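# Stand the clear bottle upright on the white plate

## Task

Put the clear bottle on the white plate so it stands upright, disturb nothing else, and finish with neither gripper touching the case, the amber bottle or the clear bottle.

## Robot and tools

Robot: two arms, left_arm and right_arm, each ending in a two-finger gripper. Things can occasionally get a brief tug or shove from outside. Anything that leaves the table, or is set down off it, means failure. Avoid drops, releasing a part while it is still moving, slamming, hard strikes and heavy pressing. A hard collision or squeeze between the two arms can end the attempt. Any arm stop is undesirable.

Frame: a single scene frame, origin at table-top height halfway between the arms' nominal bases. +z is up, +x points out over the table, and left_arm sits toward +y. Image left and right do not match arm names. Reported hand positions and orientations may be off by a few centimetres, more at long reach. The gripper's fingers extend along its own +z axis and separate along its y axis. end_effector_position is the spot between the pads, roughly 1 cm short of the tips.

Row format (shared by execute_actions and move): 16 numbers, always all of them even if one arm is idle. First 8 are left_arm: x, y, z in metres, then quaternion qw, qx, qy, qz (w first), then opening. Next 8 are the same for right_arm. Position and quaternion are absolute targets for the gripper in the scene frame, not offsets. Opening runs from -1 (shut) to +1 (fully open, 0.094 m). To hold an orientation or keep an arm still, resend the exact same pose and opening every time, taken from the last result before it was parked, not the drifted readout.

execute_actions(actions, cameras): actions is a list holding zero or one item. Empty list = look: returns state and pictures. {"rows": [...], "steps": n} plays up to 15 rows, one per control step of 1/30 s (steps 3 to 15, default 15); if rows are fewer than steps the final row repeats. Each target must lie within 0.6 m of that arm's last reported position along each gripper axis, or the whole call is rejected and nothing moves. {"steps": n} alone waits up to 300 steps counted from the previous result, including your reply time. Results come 3 steps before the action ends; those steps run afterwards. Pictures come only for an empty list or when cameras names them.

move(target, speed, blend, blocking, cameras): target is one row or a list of up to 15 rows; no 0.6 m limit. Each gripper goes in a straight line, all arms finishing together, lasting at least 0.5 s and capped at 10 s total. speed is metres per second, 0.002 to 0.5 (default 0.25), one value or one per target; rotation is capped at twice that in rad/s. blend (metres) rounds corners of a list. blocking=false returns about 0.5 s after start while motion continues. Paths do not avoid obstacles or the other arm; faster means more lag, overshoot and harder impacts, and aiming further past a contact pushes harder. Avoid routing a gripper close to its own base; go around. Opening changes in a later target are applied only after all arms stop there. The extra "move:" line reports the ending (done, off_target, moving, held, fault) and limits (paced = pose clipped, held = steps withheld). done means within 10 mm and 2 degrees; neither done nor off_target tells you about contact.

wait(seconds 0 to 10): lets time pass with no new command; ends early if a move finishes. stop(): brakes the current move; needs stopping distance; fingers continue. zoom_image(camera, region [x0,y0,x1,y1] pixels, max 504x504) enlarges part of the latest image of cam_high, cam_low, cam_left_wrist or cam_right_wrist. finished_scene(scene) ends the current scene (give its number); irreversible, and the result reports success.

Controller: each step it clips the command to within 100 mm and 20 degrees of the measured pose, then uses damped IK, favouring position. Friction and gravity can leave a resting gripper a centimetre or more off target; that is not proof of contact. Tiny moves may not start. Distant poses may need several actions. Hand target in results is where the controller is currently steering. The clearance check can block arms getting close, but not gripper-to-gripper contact.

Gripping: grip_measured uses the opening scale and reads slightly wide when empty. On a hard object it reads up to about 0.064 below the object's true width under full squeeze, more on small or round parts. Commanding about 0.05 below the first-touch reading (0.11 for small/round) gives full force of roughly 50 to 64 N per pad. To release, command well above grip_measured. grip_effort_nm is motor effort (negative closing), not pad force.

Joint torques follow joint order, include gravity, have offsets and noise; entries 3 and 4 wrap at ±28 N m. Joint velocities "within noise" means that arm is still.

Heat: holding loads, stretched poses or pushing at unreachable targets warm motors, even while you think. MOTOR HOT appears from 85 °C; at 100 °C that arm goes limp and drops for 30 to 60 s or more (OVER-TEMPERATURE FAULT).

Time runs while you think once the first robot call is made. Joint ranges (rad): waist ±2.880, shoulder 0 to 3.142, elbow 0 to 3.019 (straight 2.964), wrist pitch -1.693 to 1.571, wrist yaw ±1.571, wrist roll ±2.094. Cameras (672x504): cam_high, cam_low, cam_left_wrist, cam_right_wrist, with OpenCV-style calibration given; fixed cameras may have shifted by up to about 2.3 degrees and 9 mm, and wrist camera images may lag arm motion.

Each tool is called by a JSON object that holds its "fn" and its "kwargs".

## Session

{"fn": "execute_actions", "kwargs": {"actions": [], "cameras": ["all"]}}

Scene clock: 0.00 s of 4110.00 s.
left_arm: end_effector_position=(+0.8557, +0.2927, +0.3181) grip_measured=+1.000 grip_effort_nm=n/a end_effector_quat_wxyz=(+0.606, +0.311, +0.725, +0.108) | right_arm: end_effector_position=(+0.2796, -0.7614, +0.3957) grip_measured=+1.000 grip_effort_nm=n/a end_effector_quat_wxyz=(+0.666, +0.334, +0.582, -0.327)
Joint positions: left_arm=[0.126 1.962 1.694 0.006 0.352 0.673 0.094] | right_arm=[-0.877 1.101 0.693 0.509 0.083 0.056 0.094]
Joint velocities: within noise
Joint torques (N m): no reading
Motor temperatures (°C): left_arm=[29 27 30 28 30 25 29] | right_arm=[28 30 29 28 29 27 28]
Heat: left arm: hottest elbow 30 °C; right arm: hottest shoulder 30 °C.
Hand target: left_arm +0.8592, +0.2932, +0.3460; +0.621, +0.310, +0.710, +0.117 | right_arm +0.2816, -0.7639, +0.4146; +0.676, +0.329, +0.570, -0.331

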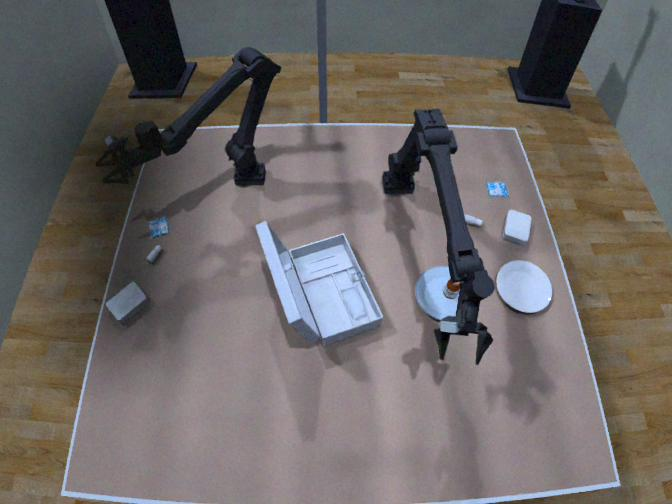

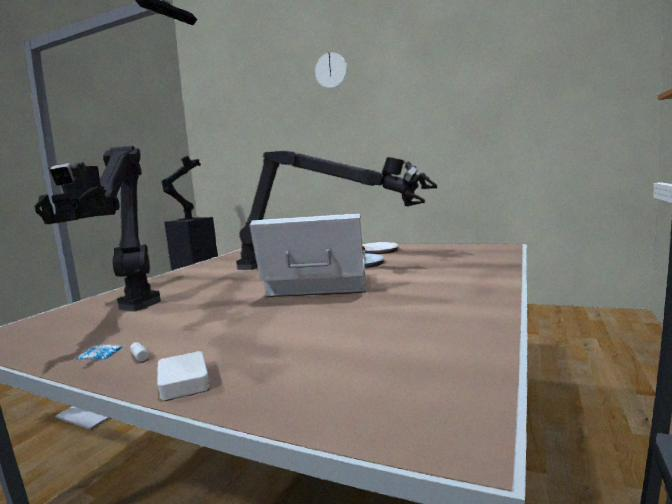

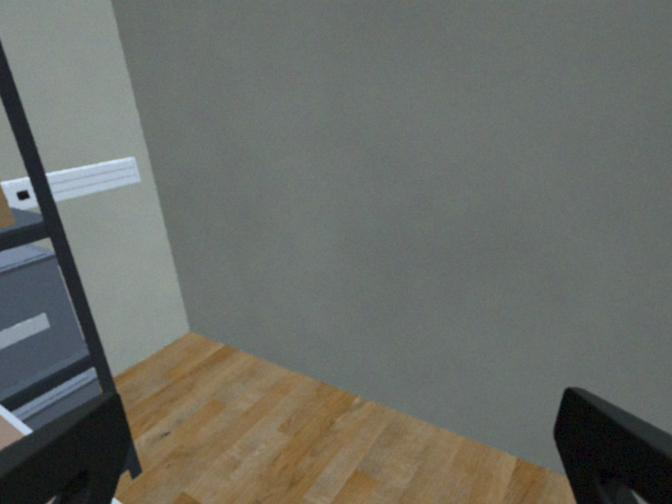

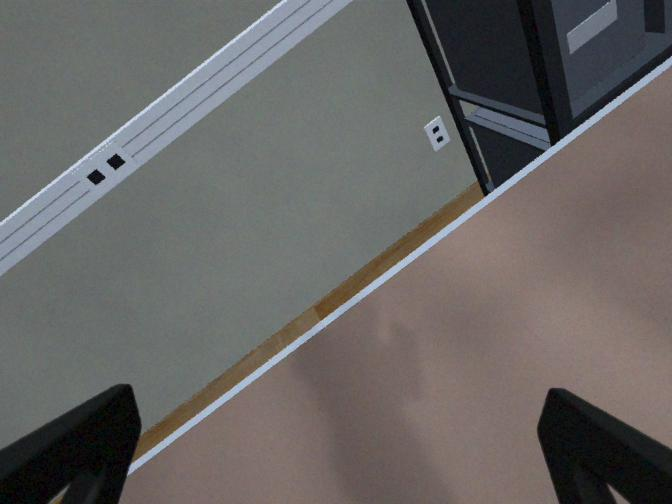

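{"fn": "zoom_image", "kwargs": {"camera": "cam_high", "region": [250, 220, 390, 350]}}

{"fn": "zoom_image", "kwargs": {"camera": "cam_high", "region": [400, 170, 560, 330]}}

{"fn": "zoom_image", "kwargs": {"camera": "cam_high", "region": [90, 200, 210, 340]}}

Scaled by 3.600 from the camera's 672x504 image, which has a finer 960x720 frame.

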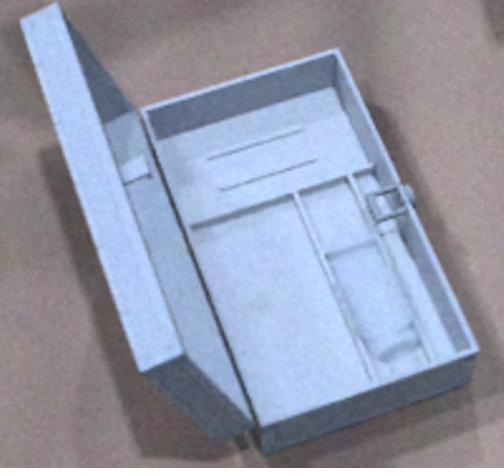

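Scaled by 3.150 from the camera's 672x504 image, which has a finer 960x720 frame.

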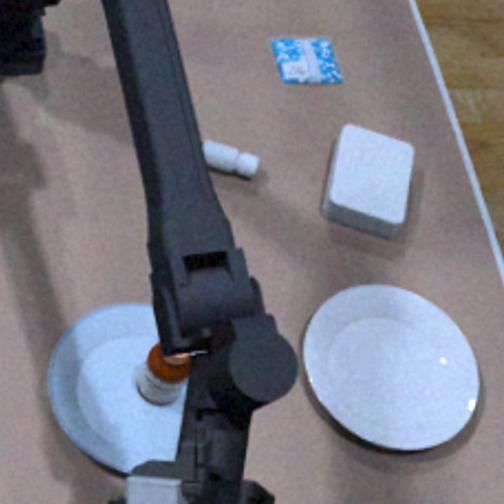

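Scaled by 3.600 from the camera's 672x504 image, which has a finer 960x720 frame.

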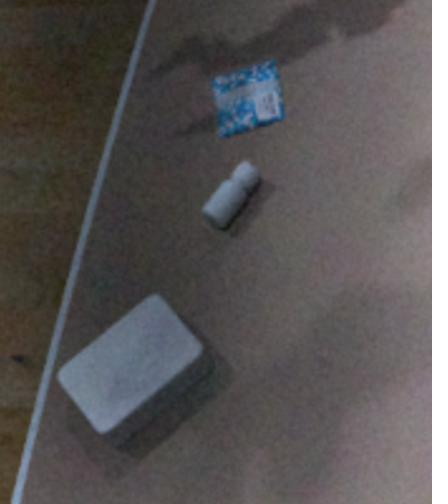

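{"fn": "move", "kwargs": {"target": [0.58,0.06,0.33,0,-0.19,0.982,0,1,0.2796,-0.7614,0.3957,0.666,0.334,0.582,-0.327,1], "cameras": ["cam_left_wrist","cam_high"]}}

{"fn": "zoom_image", "kwargs": {"camera": "cam_high", "region": [400, 170, 580, 330]}}

Scene clock: 4.87 s of 4110.00 s.
left_arm: end_effector_position=(+0.5818, +0.0656, +0.3123) grip_measured=+1.000 grip_effort_nm=-0.007 end_effector_quat_wxyz=(+0.017, -0.187, +0.982, -0.007) | right_arm: end_effector_position=(+0.2796, -0.7614, +0.3957) grip_measured=+1.000 grip_effort_nm=0.012 end_effector_quat_wxyz=(+0.666, +0.334, +0.582, -0.327)
Joint positions: left_arm=[-0.318 1.852 2.001 -1.684 -0.004 -0.687 0.094] | right_arm=[-0.877 1.101 0.693 0.509 0.083 0.056 0.094]
Joint velocities: within noise
Joint torques (N m): left_arm=[-1.26 -21.07 10.06 0.18 0.11 -0.03] | right_arm=[0.38 -4.01 11.29 2.54 -0.08 0.03]
Motor temperatures (°C): left_arm=[29 28 31 28 30 25 29] | right_arm=[28 30 31 28 29 27 28]
Heat: left arm: hottest elbow 31 °C; right arm: hottest elbow 31 °C.
Hand target: left_arm +0.5795, +0.0603, +0.3292; +0.029, -0.190, +0.981, -0.016 | right_arm +0.2796, -0.7614, +0.3956; +0.666, +0.334, +0.582, -0.327
Off the commanded pose: left_arm 0.019 m, 2 deg | right_arm 0.000 m, 0 deg.
joint sent to its limit (left arm) — joint 4 (wrist pitch), lower limit.
Kept back: nothing.
move: off_target (left_arm)
camera_calibration:
cam_left_wrist: T_world_to_cam=[[0.377923, -0.925823, 0.00520388, -0.158296], [-0.859975, -0.34895, 0.372395, 0.448211], [-0.342955, -0.145212, -0.92806, 0.584914], [0, 0, 0, 1]] pos_world=[0.645873, 0.0947858, 0.376747]
Images, in order (width x height): cam_high 672x504, cam_left_wrist 672x504.

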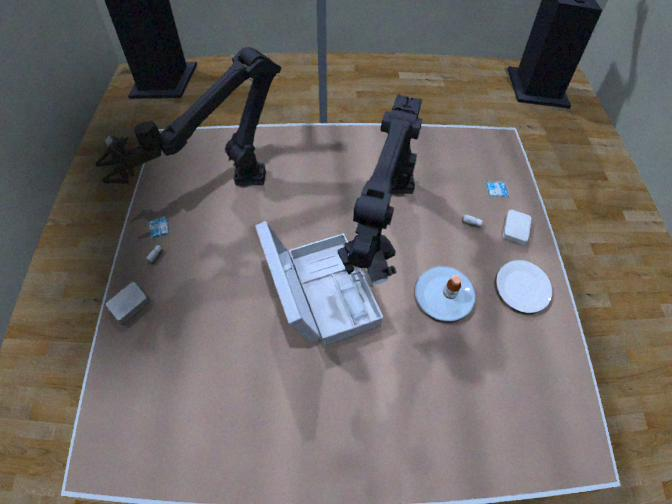

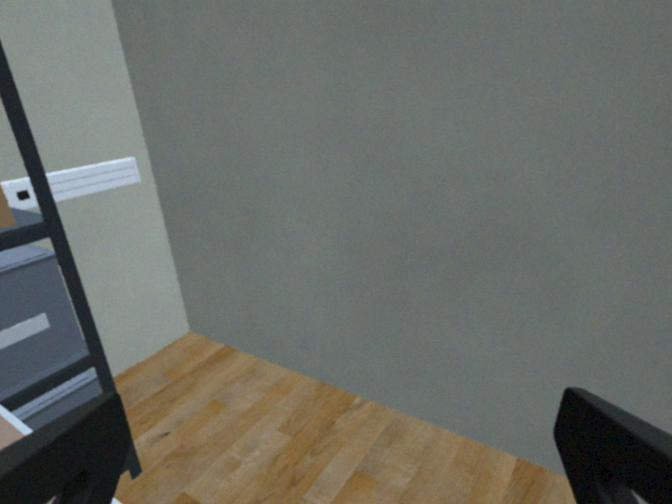

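Scaled by 2.800 from the camera's 672x504 image, which has a finer 960x720 frame.

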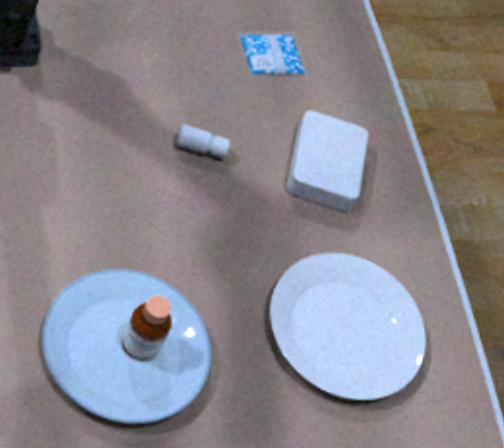

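{"fn": "wait", "kwargs": {"seconds": 0.5, "cameras": ["cam_left_wrist","cam_high","cam_low"]}}

{"fn": "zoom_image", "kwargs": {"camera": "cam_high", "region": [310, 240, 400, 340]}}

Scene clock: 5.47 s of 4110.00 s.
left_arm: end_effector_position=(+0.5818, +0.0656, +0.3123) grip_measured=+1.000 grip_effort_nm=-0.002 end_effector_quat_wxyz=(+0.017, -0.189, +0.982, -0.007) | right_arm: end_effector_position=(+0.2796, -0.7614, +0.3957) grip_measured=+1.000 grip_effort_nm=0.012 end_effector_quat_wxyz=(+0.666, +0.334, +0.582, -0.327)
Joint positions: left_arm=[-0.318 1.852 2.001 -1.684 -0.004 -0.69 0.094] | right_arm=[-0.877 1.101 0.693 0.509 0.083 0.056 0.094]
Joint velocities: within noise
Joint torques (N m): left_arm=[-1.2 -21.13 10.07 0.14 0.11 -0.01] | right_arm=[0.32 -4.01 11.28 2.54 -0.08 0.03]
Motor temperatures (°C): left_arm=[29 28 32 28 30 25 29] | right_arm=[28 30 31 28 29 27 28]
Heat: left arm: hottest elbow 32 °C; right arm: hottest elbow 31 °C.
Hand target: left_arm +0.5795, +0.0603, +0.3292; +0.029, -0.190, +0.981, -0.016 | right_arm +0.2796, -0.7614, +0.3956; +0.666, +0.334, +0.582, -0.327
Off the commanded pose: left_arm 0.019 m, 2 deg | right_arm 0.000 m, 0 deg.
Steps of this call (1-18: nothing new was sent). Readings (end_effector_position of left_arm | right_arm):
1: (+0.5818, +0.0656, +0.3123) | (+0.2796, -0.7614, +0.3957)
2: (+0.5818, +0.0656, +0.3123) | (+0.2796, -0.7614, +0.3957)
4: (+0.5818, +0.0656, +0.3123) | (+0.2796, -0.7614, +0.3957)
8: (+0.5818, +0.0656, +0.3123) | (+0.2796, -0.7614, +0.3957)
18: the state above
camera_calibration:
cam_left_wrist: T_world_to_cam=[[0.380744, -0.924665, 0.0052968, -0.160042], [-0.858898, -0.35153, 0.372451, 0.447737], [-0.342531, -0.146358, -0.928037, 0.584735], [0, 0, 0, 1]] pos_world=[0.645785, 0.0949883, 0.376743]
Images, in order (width x height): cam_high 672x504, cam_low 672x504, cam_left_wrist 672x504.

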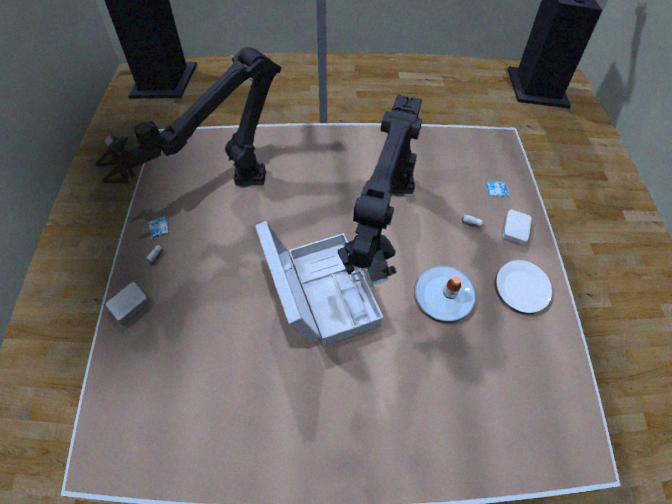

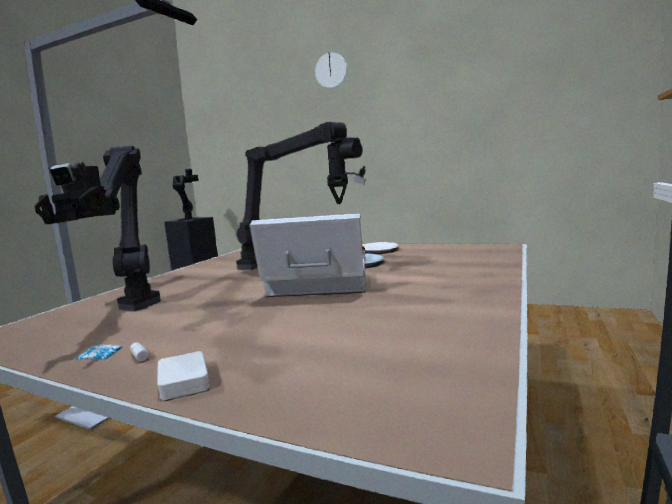

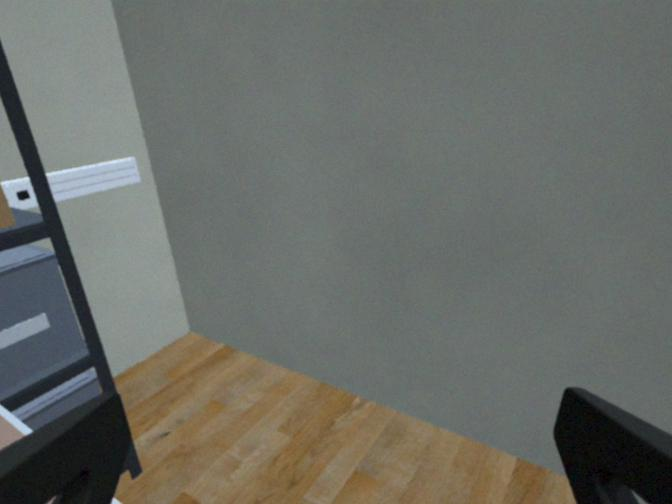

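Scaled by 5.040 from the camera's 672x504 image, which has a finer 960x720 frame.

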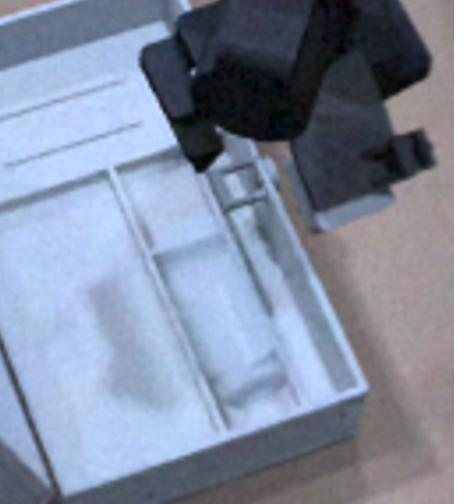

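{"fn": "move", "kwargs": {"target": [[0.5,0.3,0.33,0,0,1,0,1,0.2796,-0.7614,0.3957,0.666,0.334,0.582,-0.327,1],[0.5,0.36,0.33,0,0,1,0,1,0.48,-0.04,0.42,0.2455,-0.306,0.916,0.082,1]], "blend": 0.03, "cameras": ["cam_right_wrist","cam_high"]}}

{"fn": "zoom_image", "kwargs": {"camera": "cam_high", "region": [310, 240, 400, 340]}}

Scene clock: 11.20 s of 4110.00 s.
left_arm: end_effector_position=(+0.4948, +0.3524, +0.3214) grip_measured=+1.000 grip_effort_nm=-0.007 end_effector_quat_wxyz=(-0.009, +0.001, +1.000, -0.001) | right_arm: end_effector_position=(+0.4758, -0.0435, +0.3909) grip_measured=+1.000 grip_effort_nm=0.002 end_effector_quat_wxyz=(+0.223, -0.302, +0.923, +0.077)
Joint positions: left_arm=[0.226 1.601 1.692 -1.679 -0.002 0.237 0.094] | right_arm=[0.566 1.612 1.822 -1.306 -0.046 -0.074 0.094]
Joint velocities: within noise
Joint torques (N m): left_arm=[0.5 -15.15 10.84 0.16 0.09 0.2] | right_arm=[0.5 -11.99 16.59 1.24 -0.14 -0.05]
Motor temperatures (°C): left_arm=[29 28 33 28 30 25 29] | right_arm=[28 31 33 28 29 27 28]
Heat: left arm: hottest elbow 33 °C; right arm: hottest elbow 33 °C.
Hand target: left_arm +0.4996, +0.3599, +0.3299; +0.000, +0.000, +1.000, +0.000 | right_arm +0.4789, -0.0408, +0.4197; +0.246, -0.306, +0.916, +0.082
Off the commanded pose: left_arm 0.013 m, 1 deg | right_arm 0.030 m, 3 deg.
Kept back: nothing.
move: off_target (left_arm, right_arm)
camera_calibration:
cam_right_wrist: T_world_to_cam=[[0.590623, -0.806944, -0.0022346, -0.313989], [-0.806295, -0.590032, -0.0418393, 0.412875], [0.0324435, 0.026513, -0.999122, 0.466029], [0, 0, 0, 1]] pos_world=[0.503229, -0.0221184, 0.482192]
Images, in order (width x height): cam_high 672x504, cam_right_wrist 672x504.

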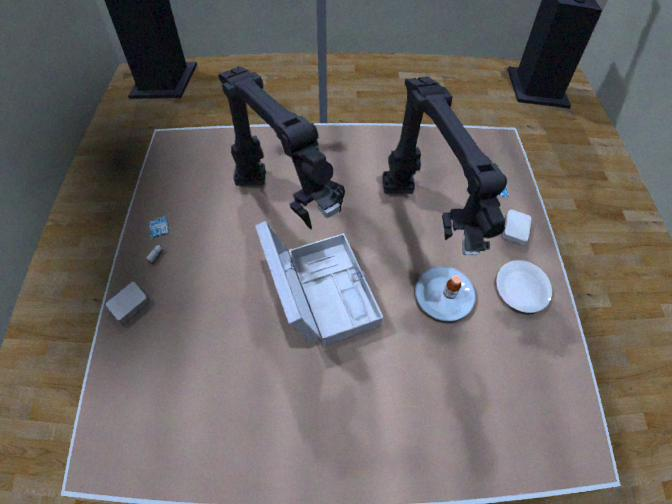

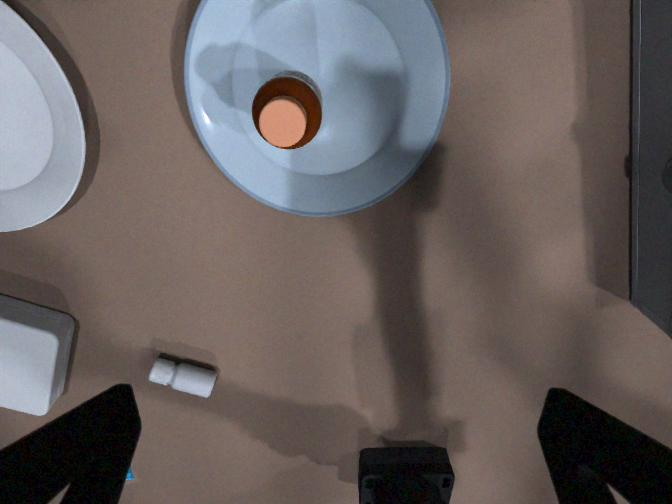

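Scaled by 5.040 from the camera's 672x504 image, which has a finer 960x720 frame.

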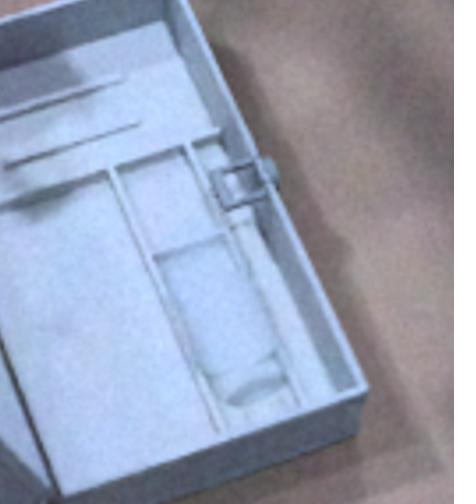

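{"fn": "wait", "kwargs": {"seconds": 0, "cameras": ["cam_left_wrist","cam_right_wrist"]}}

Scene clock: 11.27 s of 4110.00 s.
left_arm: end_effector_position=(+0.4948, +0.3524, +0.3214) grip_measured=+1.000 grip_effort_nm=-0.002 end_effector_quat_wxyz=(-0.009, +0.001, +1.000, -0.001) | right_arm: end_effector_position=(+0.4758, -0.0435, +0.3909) grip_measured=+1.000 grip_effort_nm=0.002 end_effector_quat_wxyz=(+0.223, -0.302, +0.923, +0.077)
Joint positions: left_arm=[0.226 1.601 1.692 -1.679 -0.002 0.237 0.094] | right_arm=[0.566 1.612 1.822 -1.306 -0.046 -0.074 0.094]
Joint velocities: within noise
Joint torques (N m): left_arm=[0.44 -15.09 10.84 0.16 0.08 0.21] | right_arm=[0.5 -12.22 16.64 1.25 -0.14 -0.03]
Motor temperatures (°C): left_arm=[29 28 33 28 30 25 29] | right_arm=[28 31 33 28 29 27 28]
Heat: left arm: hottest elbow 33 °C; right arm: hottest elbow 33 °C.
Hand target: left_arm +0.4996, +0.3599, +0.3299; +0.000, +0.000, +1.000, +0.000 | right_arm +0.4789, -0.0408, +0.4197; +0.246, -0.306, +0.916, +0.082
Off the commanded pose: left_arm 0.013 m, 1 deg | right_arm 0.030 m, 3 deg.
Steps of this call (1-2: nothing new was sent). Readings (end_effector_position of left_arm | right_arm):
1: (+0.4948, +0.3524, +0.3214) | (+0.4758, -0.0435, +0.3909)
2: the state above
camera_calibration:
cam_left_wrist: T_world_to_cam=[[0.00789543, -0.999892, -0.012406, 0.354888], [-0.909102, -0.0123448, 0.416391, 0.36164], [-0.416499, 0.00799074, -0.909101, 0.581483], [0, 0, 0, 1]] pos_world=[0.568152, 0.354667, 0.382446]
cam_right_wrist: T_world_to_cam=[[0.590623, -0.806944, -0.0022346, -0.313989], [-0.806295, -0.590032, -0.0418393, 0.412875], [0.0324435, 0.026513, -0.999122, 0.466029], [0, 0, 0, 1]] pos_world=[0.503229, -0.0221184, 0.482192]
Images, in order (width x height): cam_left_wrist 672x504, cam_right_wrist 672x504.

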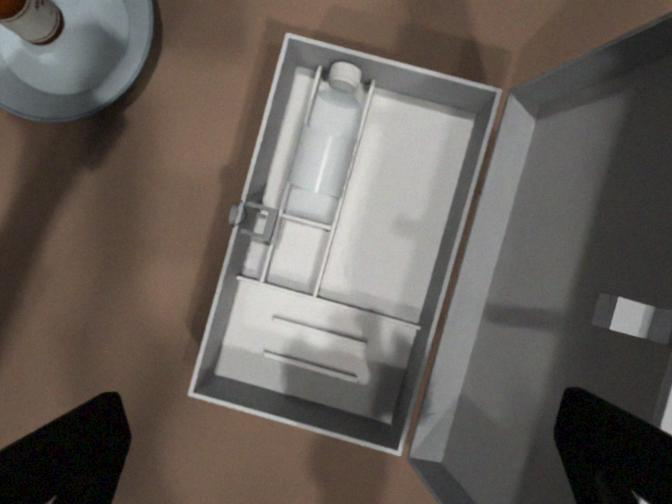

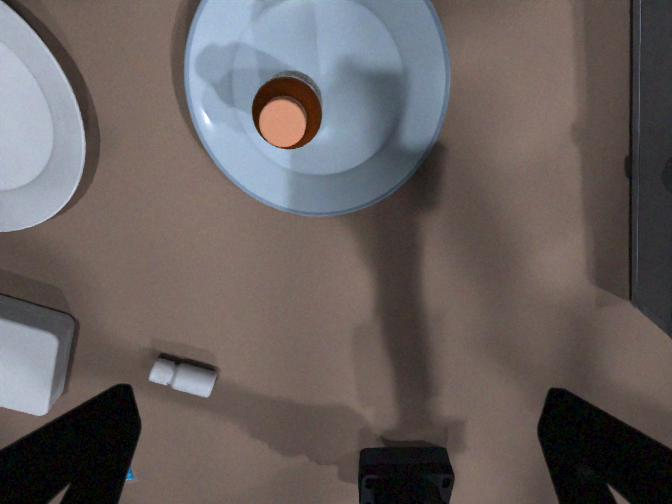

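{"fn": "move", "kwargs": {"target": [[0.5,0.36,0.33,0,0,1,0,1,0.38,-0.35,0.43,0.2455,-0.306,0.916,0.082,1],[0.607,0.075,0.21,0,-0.2,0.98,0,1,0.3,-0.45,0.43,0.2455,-0.306,0.916,0.082,1]], "blend": 0.05, "cameras": ["cam_right_wrist","cam_high","cam_low"]}}

Scene clock: 15.10 s of 4110.00 s.
left_arm: end_effector_position=(+0.5886, +0.0769, +0.1862) grip_measured=+1.000 grip_effort_nm=-0.012 end_effector_quat_wxyz=(-0.029, -0.191, +0.981, +0.013) | right_arm: end_effector_position=(+0.3051, -0.4529, +0.4289) grip_measured=+1.000 grip_effort_nm=0.002 end_effector_quat_wxyz=(+0.247, -0.302, +0.917, +0.079)
Joint positions: left_arm=[-0.293 1.933 1.789 -1.49 0.004 -0.67 0.094] | right_arm=[-0.49 1.125 1.456 -1.663 -0.472 -1.088 0.094]
Joint velocities: within noise
Joint torques (N m): left_arm=[-0.15 -21.13 12.66 0.4 -0.2 -0.02] | right_arm=[0.26 -4.25 10.1 0.83 -0.63 -0.04]
Motor temperatures (°C): left_arm=[29 29 34 28 30 25 28] | right_arm=[28 31 33 28 29 27 28]
Heat: left arm: hottest elbow 34 °C; right arm: hottest elbow 33 °C.
Hand target: left_arm +0.6055, +0.0753, +0.2104; +0.000, -0.200, +0.980, +0.000 | right_arm +0.3001, -0.4500, +0.4298; +0.246, -0.306, +0.916, +0.081
Off the commanded pose: left_arm 0.030 m, 4 deg | right_arm 0.006 m, 1 deg.
joint sent to its limit (right arm) — joint 4 (wrist pitch), lower limit.
Kept back: nothing.
move: off_target (left_arm)
camera_calibration:
cam_right_wrist: T_world_to_cam=[[0.591069, -0.806577, 0.00843599, -0.547925], [-0.802896, -0.589311, -0.0898343, 0.0551122], [0.0774297, 0.046325, -0.995921, 0.514281], [0, 0, 0, 1]] pos_world=[0.32829, -0.43329, 0.521756]
Images, in order (width x height): cam_high 672x504, cam_low 672x504, cam_right_wrist 672x504.

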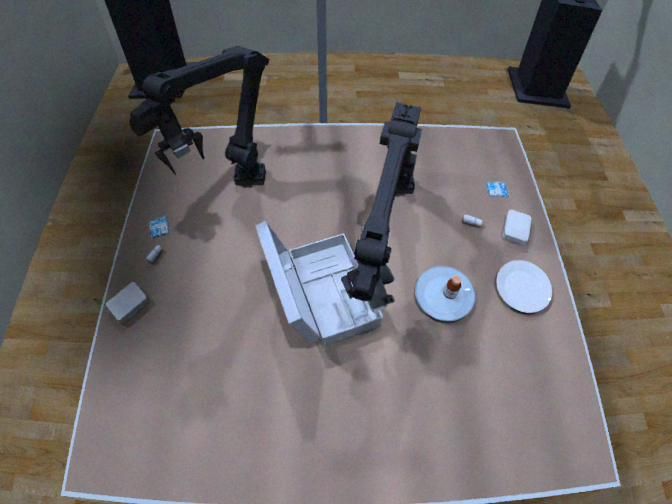

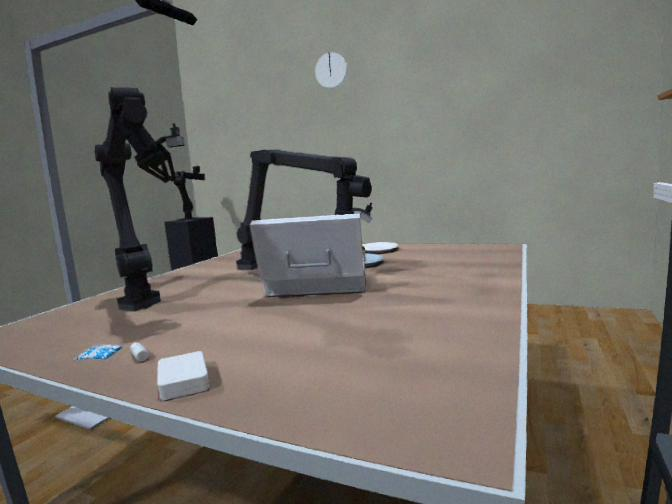

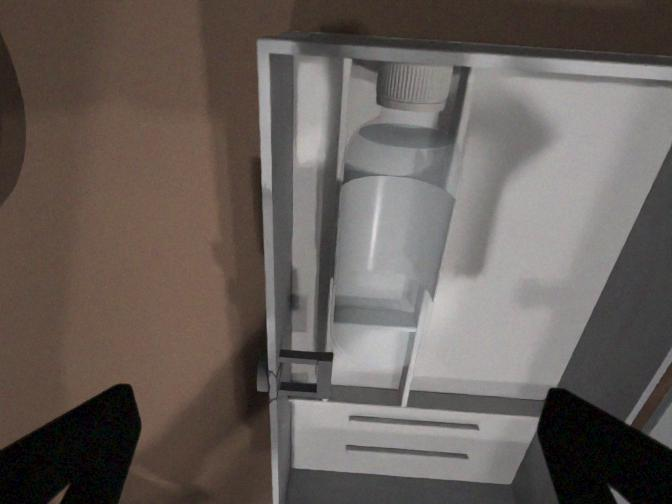

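{"fn": "move", "kwargs": {"target": [0.613,0.054,0.125,0.026,-0.2,0.98,0.005,0.5,0.3051,-0.4529,0.4289,0.247,-0.302,0.917,0.079,1], "speed": 0.12, "cameras": ["cam_right_wrist","cam_high"]}}

Scene clock: 16.97 s of 4110.00 s.
left_arm: end_effector_position=(+0.6108, +0.0601, +0.1202) grip_measured=+0.503 grip_effort_nm=-0.159 end_effector_quat_wxyz=(+0.016, -0.199, +0.980, +0.008) | right_arm: end_effector_position=(+0.3051, -0.4529, +0.4289) grip_measured=+1.000 grip_effort_nm=0.002 end_effector_quat_wxyz=(+0.247, -0.303, +0.917, +0.079)
Joint positions: left_arm=[-0.319 1.987 1.697 -1.26 -0.03 -0.711 0.071] | right_arm=[-0.49 1.125 1.456 -1.663 -0.472 -1.089 0.094]
Joint velocities: within noise
Joint torques (N m): left_arm=[-1.32 -21.77 8.29 0.98 -0.26 -0.03] | right_arm=[0.38 -3.55 10.4 1.33 -0.49 0.06]
Motor temperatures (°C): left_arm=[29 29 34 28 30 25 28] | right_arm=[28 31 33 28 29 27 28]
Heat: left arm: hottest elbow 34 °C; right arm: hottest elbow 33 °C.
Hand target: left_arm +0.6129, +0.0541, +0.1251; +0.026, -0.200, +0.979, +0.005 | right_arm +0.3051, -0.4529, +0.4288; +0.247, -0.302, +0.917, +0.079
Off the commanded pose: left_arm 0.008 m, 1 deg | right_arm 0.000 m, 0 deg.
Kept back: nothing.
move: done
camera_calibration:
cam_right_wrist: T_world_to_cam=[[0.59213, -0.80579, 0.00920026, -0.54822], [-0.802077, -0.590427, -0.0898297, 0.0543552], [0.0778159, 0.0458115, -0.995915, 0.513928], [0, 0, 0, 1]] pos_world=[0.328223, -0.433202, 0.521755]
Images, in order (width x height): cam_high 672x504, cam_right_wrist 672x504.

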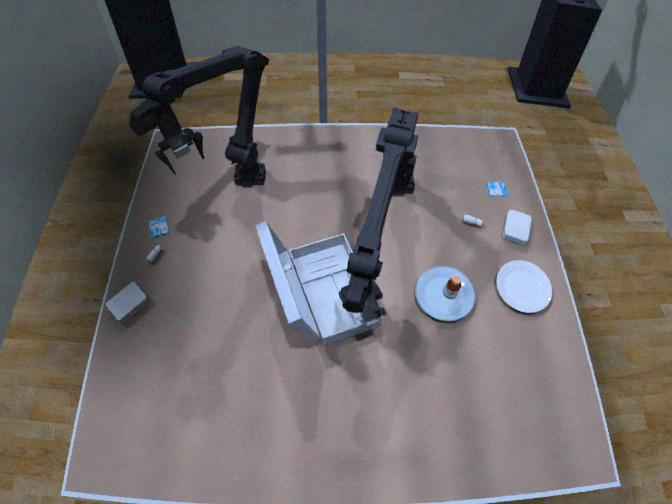

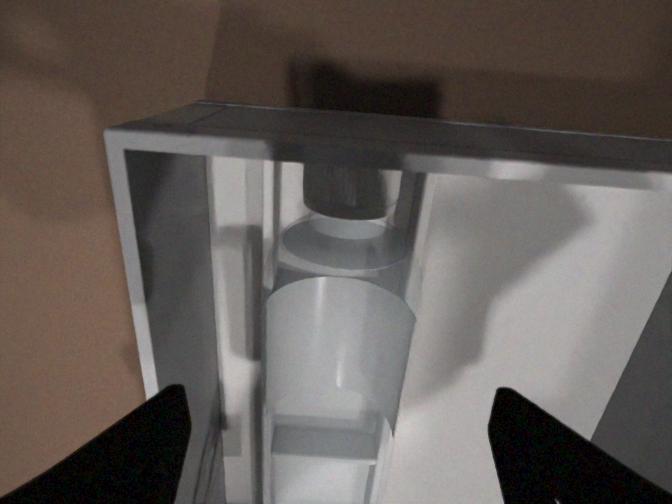

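{"fn": "move", "kwargs": {"target": [0.603,0.05,0.06,0.03,-0.2,0.98,0.005,0.5,0.3051,-0.4529,0.4289,0.247,-0.302,0.917,0.079,1], "speed": 0.06, "cameras": ["cam_right_wrist","cam_high"]}}

{"fn": "zoom_image", "kwargs": {"camera": "cam_high", "region": [310, 240, 400, 350]}}

Scene clock: 18.70 s of 4110.00 s.
left_arm: end_effector_position=(+0.6029, +0.0576, +0.0614) grip_measured=+0.503 grip_effort_nm=-0.154 end_effector_quat_wxyz=(+0.025, -0.201, +0.979, +0.005) | right_arm: end_effector_position=(+0.3051, -0.4529, +0.4289) grip_measured=+1.000 grip_effort_nm=0.002 end_effector_quat_wxyz=(+0.247, -0.303, +0.917, +0.079)
Joint positions: left_arm=[-0.329 2.015 1.577 -1.094 -0.035 -0.724 0.071] | right_arm=[-0.49 1.125 1.456 -1.663 -0.472 -1.089 0.094]
Joint velocities: within noise
Joint torques (N m): left_arm=[-1.55 -21.13 7.58 0.96 -0.27 -0.02] | right_arm=[0.38 -3.55 10.39 1.33 -0.49 0.06]
Motor temperatures (°C): left_arm=[29 29 35 28 30 25 28] | right_arm=[28 31 33 28 29 27 28]
Heat: left arm: hottest elbow 35 °C; right arm: hottest elbow 33 °C.
Hand target: left_arm +0.6030, +0.0499, +0.0602; +0.030, -0.200, +0.979, +0.005 | right_arm +0.3051, -0.4529, +0.4288; +0.247, -0.302, +0.917, +0.079
Off the commanded pose: left_arm 0.008 m, 1 deg | right_arm 0.000 m, 0 deg.
Kept back: nothing.
move: done
camera_calibration:
cam_right_wrist: T_world_to_cam=[[0.59213, -0.80579, 0.00920026, -0.54822], [-0.802077, -0.590427, -0.0898297, 0.0543552], [0.0778159, 0.0458115, -0.995915, 0.513928], [0, 0, 0, 1]] pos_world=[0.328223, -0.433202, 0.521755]
Images, in order (width x height): cam_high 672x504, cam_right_wrist 672x504.

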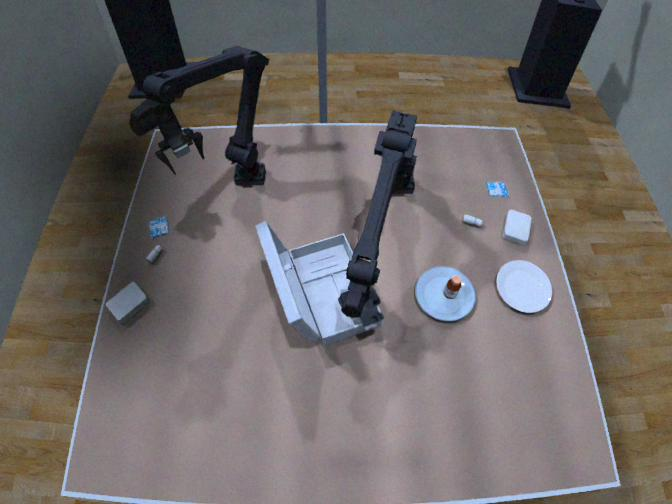

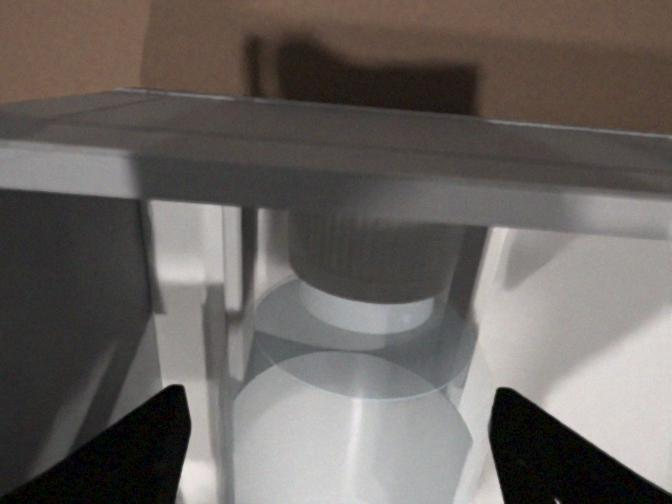

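Scaled by 4.582 from the camera's 672x504 image, which has a finer 960x720 frame.

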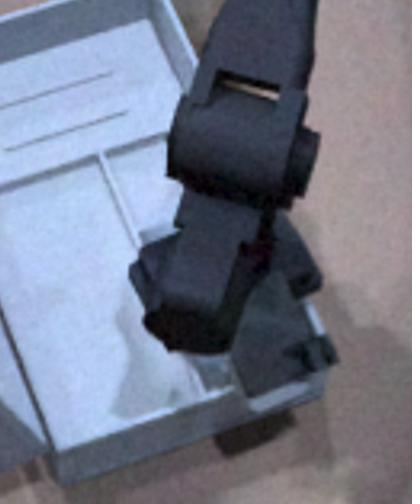

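{"fn": "move", "kwargs": {"target": [0.603,0.049,0.049,0.03,-0.2,0.98,0.005,0.5,0.3051,-0.4529,0.4289,0.247,-0.302,0.917,0.079,1], "speed": 0.04, "cameras": ["cam_right_wrist"]}}

{"fn": "move", "kwargs": {"target": [0.603,0.049,0.049,0.03,-0.2,0.98,0.005,0.0,0.3051,-0.4529,0.4289,0.247,-0.302,0.917,0.079,1], "speed": 0.04, "cameras": ["cam_right_wrist"]}}

Scene clock: 19.80 s of 4110.00 s.
left_arm: end_effector_position=(+0.6039, +0.0569, +0.0527) grip_measured=+0.503 grip_effort_nm=-0.164 end_effector_quat_wxyz=(+0.027, -0.201, +0.979, +0.005) | right_arm: end_effector_position=(+0.3051, -0.4529, +0.4289) grip_measured=+1.000 grip_effort_nm=-0.002 end_effector_quat_wxyz=(+0.247, -0.303, +0.917, +0.079)
Joint positions: left_arm=[-0.329 2.026 1.569 -1.071 -0.035 -0.726 0.071] | right_arm=[-0.49 1.125 1.456 -1.663 -0.472 -1.089 0.094]
Joint velocities: within noise
Joint torques (N m): left_arm=[-1.73 -20.89 7.42 1.01 -0.26 -0.01] | right_arm=[0.44 -3.55 10.39 1.33 -0.49 0.06]
Motor temperatures (°C): left_arm=[29 29 35 28 30 25 28] | right_arm=[28 31 33 28 29 27 28]
Heat: left arm: hottest elbow 35 °C; right arm: hottest elbow 33 °C.
Hand target: left_arm +0.6029, +0.0490, +0.0490; +0.030, -0.200, +0.979, +0.005 | right_arm +0.3051, -0.4529, +0.4288; +0.247, -0.302, +0.917, +0.079
Off the commanded pose: left_arm 0.009 m, 0 deg | right_arm 0.000 m, 0 deg.
Kept back: nothing.
move: done
camera_calibration:
cam_right_wrist: T_world_to_cam=[[0.59213, -0.80579, 0.00920026, -0.54822], [-0.802077, -0.590427, -0.0898297, 0.0543552], [0.0778159, 0.0458115, -0.995915, 0.513928], [0, 0, 0, 1]] pos_world=[0.328223, -0.433202, 0.521755]
Images, in order (width x height): cam_right_wrist 672x504.

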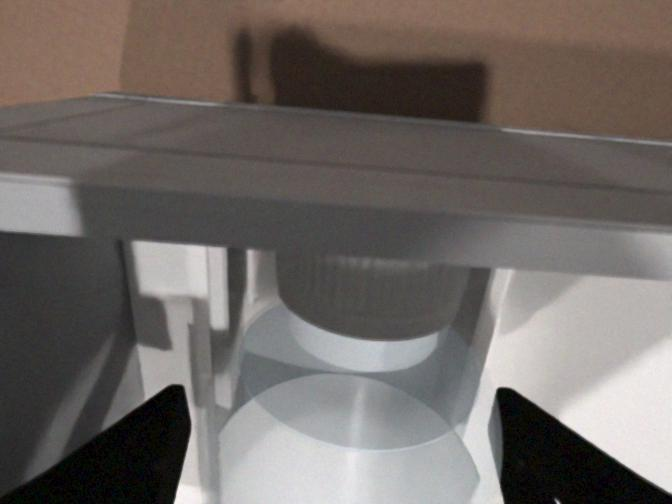

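Scene clock: 20.50 s of 4110.00 s.
left_arm: end_effector_position=(+0.6041, +0.0571, +0.0527) grip_measured=+0.183 grip_effort_nm=-1.033 end_effector_quat_wxyz=(+0.028, -0.201, +0.979, +0.005) | right_arm: end_effector_position=(+0.3051, -0.4529, +0.4289) grip_measured=+1.000 grip_effort_nm=0.002 end_effector_quat_wxyz=(+0.247, -0.303, +0.917, +0.079)
Joint positions: left_arm=[-0.329 2.026 1.569 -1.071 -0.037 -0.726 0.056] | right_arm=[-0.49 1.125 1.456 -1.663 -0.472 -1.089 0.094]
Joint velocities: within noise
Joint torques (N m): left_arm=[-1.61 -20.66 7.39 0.96 -0.19 -0.02] | right_arm=[0.38 -3.55 10.4 1.33 -0.49 0.06]
Motor temperatures (°C): left_arm=[29 29 35 28 30 25 29] | right_arm=[28 31 33 28 29 27 28]
Heat: left arm: hottest elbow 35 °C; right arm: hottest elbow 33 °C.
Hand target: left_arm +0.6029, +0.0491, +0.0490; +0.030, -0.200, +0.979, +0.005 | right_arm +0.3051, -0.4529, +0.4288; +0.247, -0.302, +0.917, +0.079
Off the commanded pose: left_arm 0.009 m, 0 deg | right_arm 0.000 m, 0 deg.
Kept back: nothing.
move: done
camera_calibration:
cam_right_wrist: T_world_to_cam=[[0.59213, -0.80579, 0.00920026, -0.54822], [-0.802077, -0.590427, -0.0898297, 0.0543552], [0.0778159, 0.0458115, -0.995915, 0.513928], [0, 0, 0, 1]] pos_world=[0.328223, -0.433202, 0.521755]
Images, in order (width x height): cam_right_wrist 672x504.

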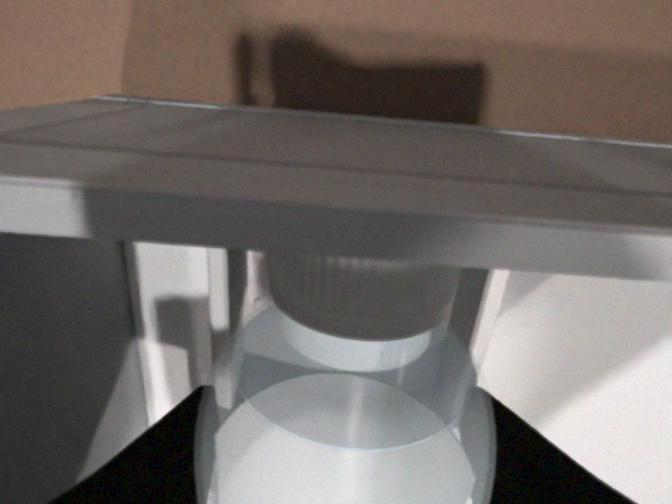

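{"fn": "move", "kwargs": {"target": [[0.603,0.049,0.14,0.03,-0.2,0.98,0.005,0.0,0.3051,-0.4529,0.4289,0.247,-0.302,0.917,0.079,1],[0.58,0.08,0.3,0.0,-0.2,0.98,0.0,0.0,0.3051,-0.4529,0.4289,0.247,-0.302,0.917,0.079,1]], "speed": [0.08,0.18], "blend": 0.02, "cameras": ["cam_right_wrist","cam_high","cam_low"]}}

Scene clock: 23.23 s of 4110.00 s.
left_arm: end_effector_position=(+0.5681, +0.0782, +0.2593) grip_measured=+0.184 grip_effort_nm=-1.028 end_effector_quat_wxyz=(-0.035, -0.200, +0.979, +0.022) | right_arm: end_effector_position=(+0.3051, -0.4529, +0.4289) grip_measured=+1.000 grip_effort_nm=0.002 end_effector_quat_wxyz=(+0.247, -0.303, +0.917, +0.079)
Joint positions: left_arm=[-0.305 1.876 1.895 -1.673 -0.006 -0.7 0.056] | right_arm=[-0.49 1.125 1.456 -1.663 -0.472 -1.089 0.094]
Joint velocities: within noise
Joint torques (N m): left_arm=[0.15 -22.53 13.49 -0.16 0.18 0.2] | right_arm=[0.38 -3.55 10.39 1.32 -0.49 0.05]
Motor temperatures (°C): left_arm=[29 30 35 28 30 25 29] | right_arm=[28 31 34 28 29 27 28]
Heat: left arm: hottest elbow 35 °C; right arm: hottest elbow 34 °C.
Hand target: left_arm +0.5776, +0.0805, +0.2996; +0.001, -0.200, +0.980, +0.000 | right_arm +0.3051, -0.4529, +0.4288; +0.247, -0.302, +0.917, +0.079
Off the commanded pose: left_arm 0.042 m, 5 deg | right_arm 0.000 m, 0 deg.
Kept back: nothing.
move: off_target (left_arm)
camera_calibration:
cam_right_wrist: T_world_to_cam=[[0.59213, -0.80579, 0.00920026, -0.54822], [-0.802077, -0.590427, -0.0898297, 0.0543552], [0.0778159, 0.0458115, -0.995915, 0.513928], [0, 0, 0, 1]] pos_world=[0.328223, -0.433202, 0.521755]
Images, in order (width x height): cam_high 672x504, cam_low 672x504, cam_right_wrist 672x504.

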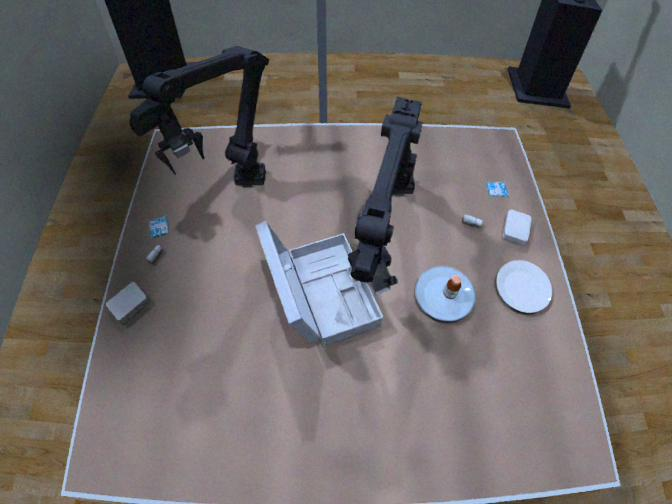

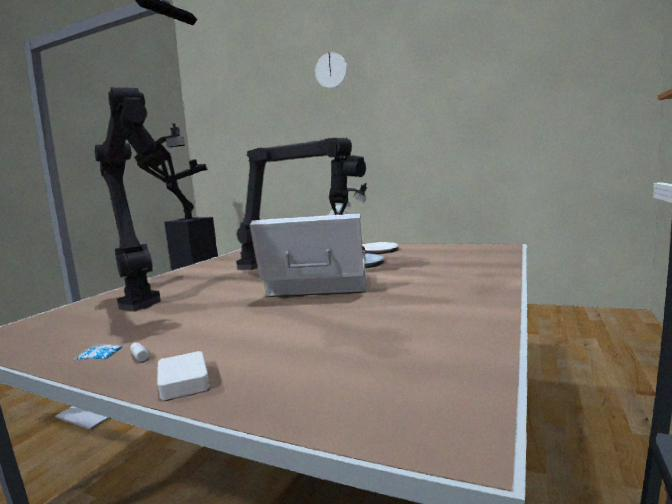

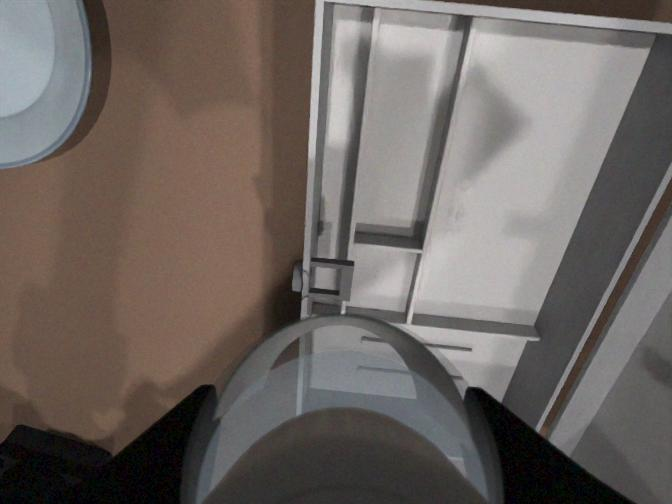

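{"fn": "move", "kwargs": {"target": [[0.5,0.3,0.31,0.0,-0.17,0.985,0.0,0.0,0.3051,-0.4529,0.4289,0.247,-0.302,0.917,0.079,1],[0.5,0.55,0.29,0.0,-0.23,0.973,0.0,0.0,0.3051,-0.4529,0.4289,0.247,-0.302,0.917,0.079,1]], "speed": 0.2, "blend": 0.05, "cameras": ["cam_right_wrist","cam_high","cam_low"]}}

{"fn": "zoom_image", "kwargs": {"camera": "cam_high", "region": [420, 170, 580, 320]}}

{"fn": "zoom_image", "kwargs": {"camera": "cam_low", "region": [260, 100, 440, 280]}}

Scene clock: 26.43 s of 4110.00 s.
left_arm: end_effector_position=(+0.4867, +0.5449, +0.2539) grip_measured=+0.184 grip_effort_nm=-1.033 end_effector_quat_wxyz=(-0.036, -0.238, +0.971, -0.011) | right_arm: end_effector_position=(+0.3051, -0.4529, +0.4289) grip_measured=+1.000 grip_effort_nm=0.007 end_effector_quat_wxyz=(+0.247, -0.303, +0.917, +0.079)
Joint positions: left_arm=[0.578 1.83 1.815 -1.632 -0.003 0.105 0.056] | right_arm=[-0.49 1.125 1.456 -1.663 -0.472 -1.089 0.094]
Joint velocities: within noise
Joint torques (N m): left_arm=[-0.56 -20.95 13.74 -0.17 0.16 0.21] | right_arm=[0.38 -3.49 10.39 1.33 -0.49 0.06]
Motor temperatures (°C): left_arm=[29 30 36 28 30 25 29] | right_arm=[28 31 34 28 29 27 28]
Heat: left arm: hottest elbow 36 °C; right arm: hottest elbow 34 °C.
Hand target: left_arm +0.4980, +0.5488, +0.2897; +0.000, -0.230, +0.973, +0.000 | right_arm +0.3051, -0.4529, +0.4288; +0.247, -0.302, +0.917, +0.079
Off the commanded pose: left_arm 0.039 m, 4 deg | right_arm 0.000 m, 0 deg.
Kept back: nothing.
move: off_target (left_arm)
camera_calibration:
cam_right_wrist: T_world_to_cam=[[0.59213, -0.80579, 0.00920026, -0.54822], [-0.802077, -0.590427, -0.0898297, 0.0543552], [0.0778159, 0.0458115, -0.995915, 0.513928], [0, 0, 0, 1]] pos_world=[0.328223, -0.433202, 0.521755]
Images, in order (width x height): cam_high 672x504, cam_low 672x504, cam_right_wrist 672x504.

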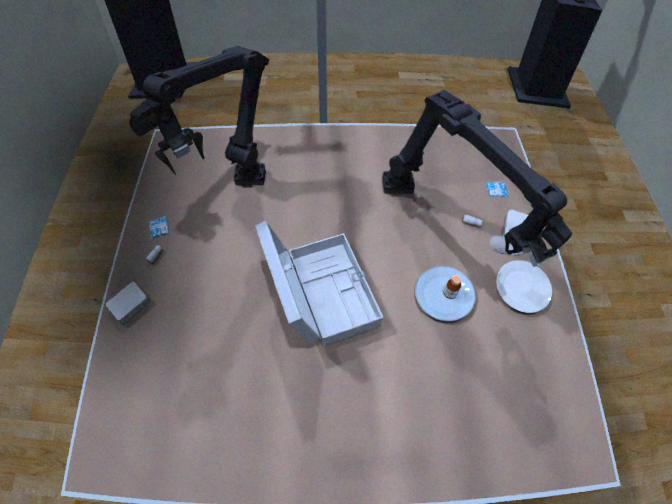

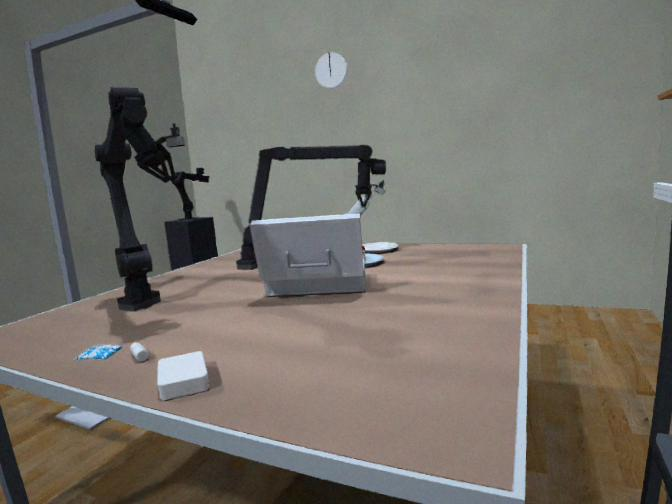

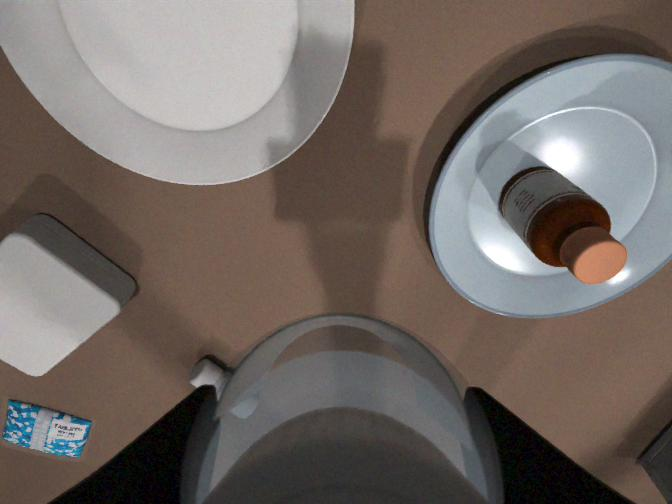

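Scaled by 3.150 from the camera's 672x504 image, which has a finer 960x720 frame.

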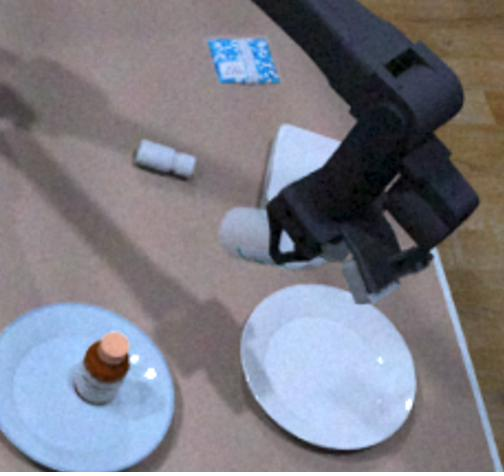

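Scaled by 2.800 from the camera's 672x504 image, which has a finer 960x720 frame.

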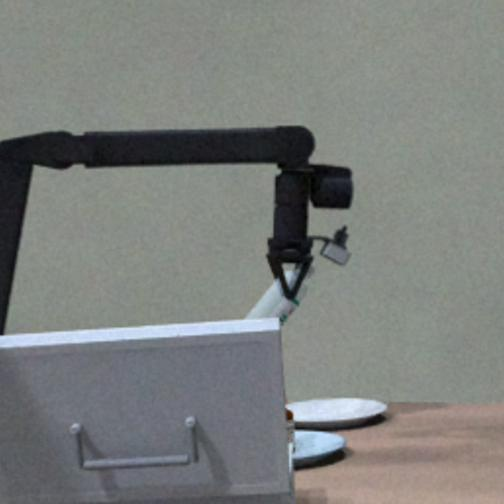

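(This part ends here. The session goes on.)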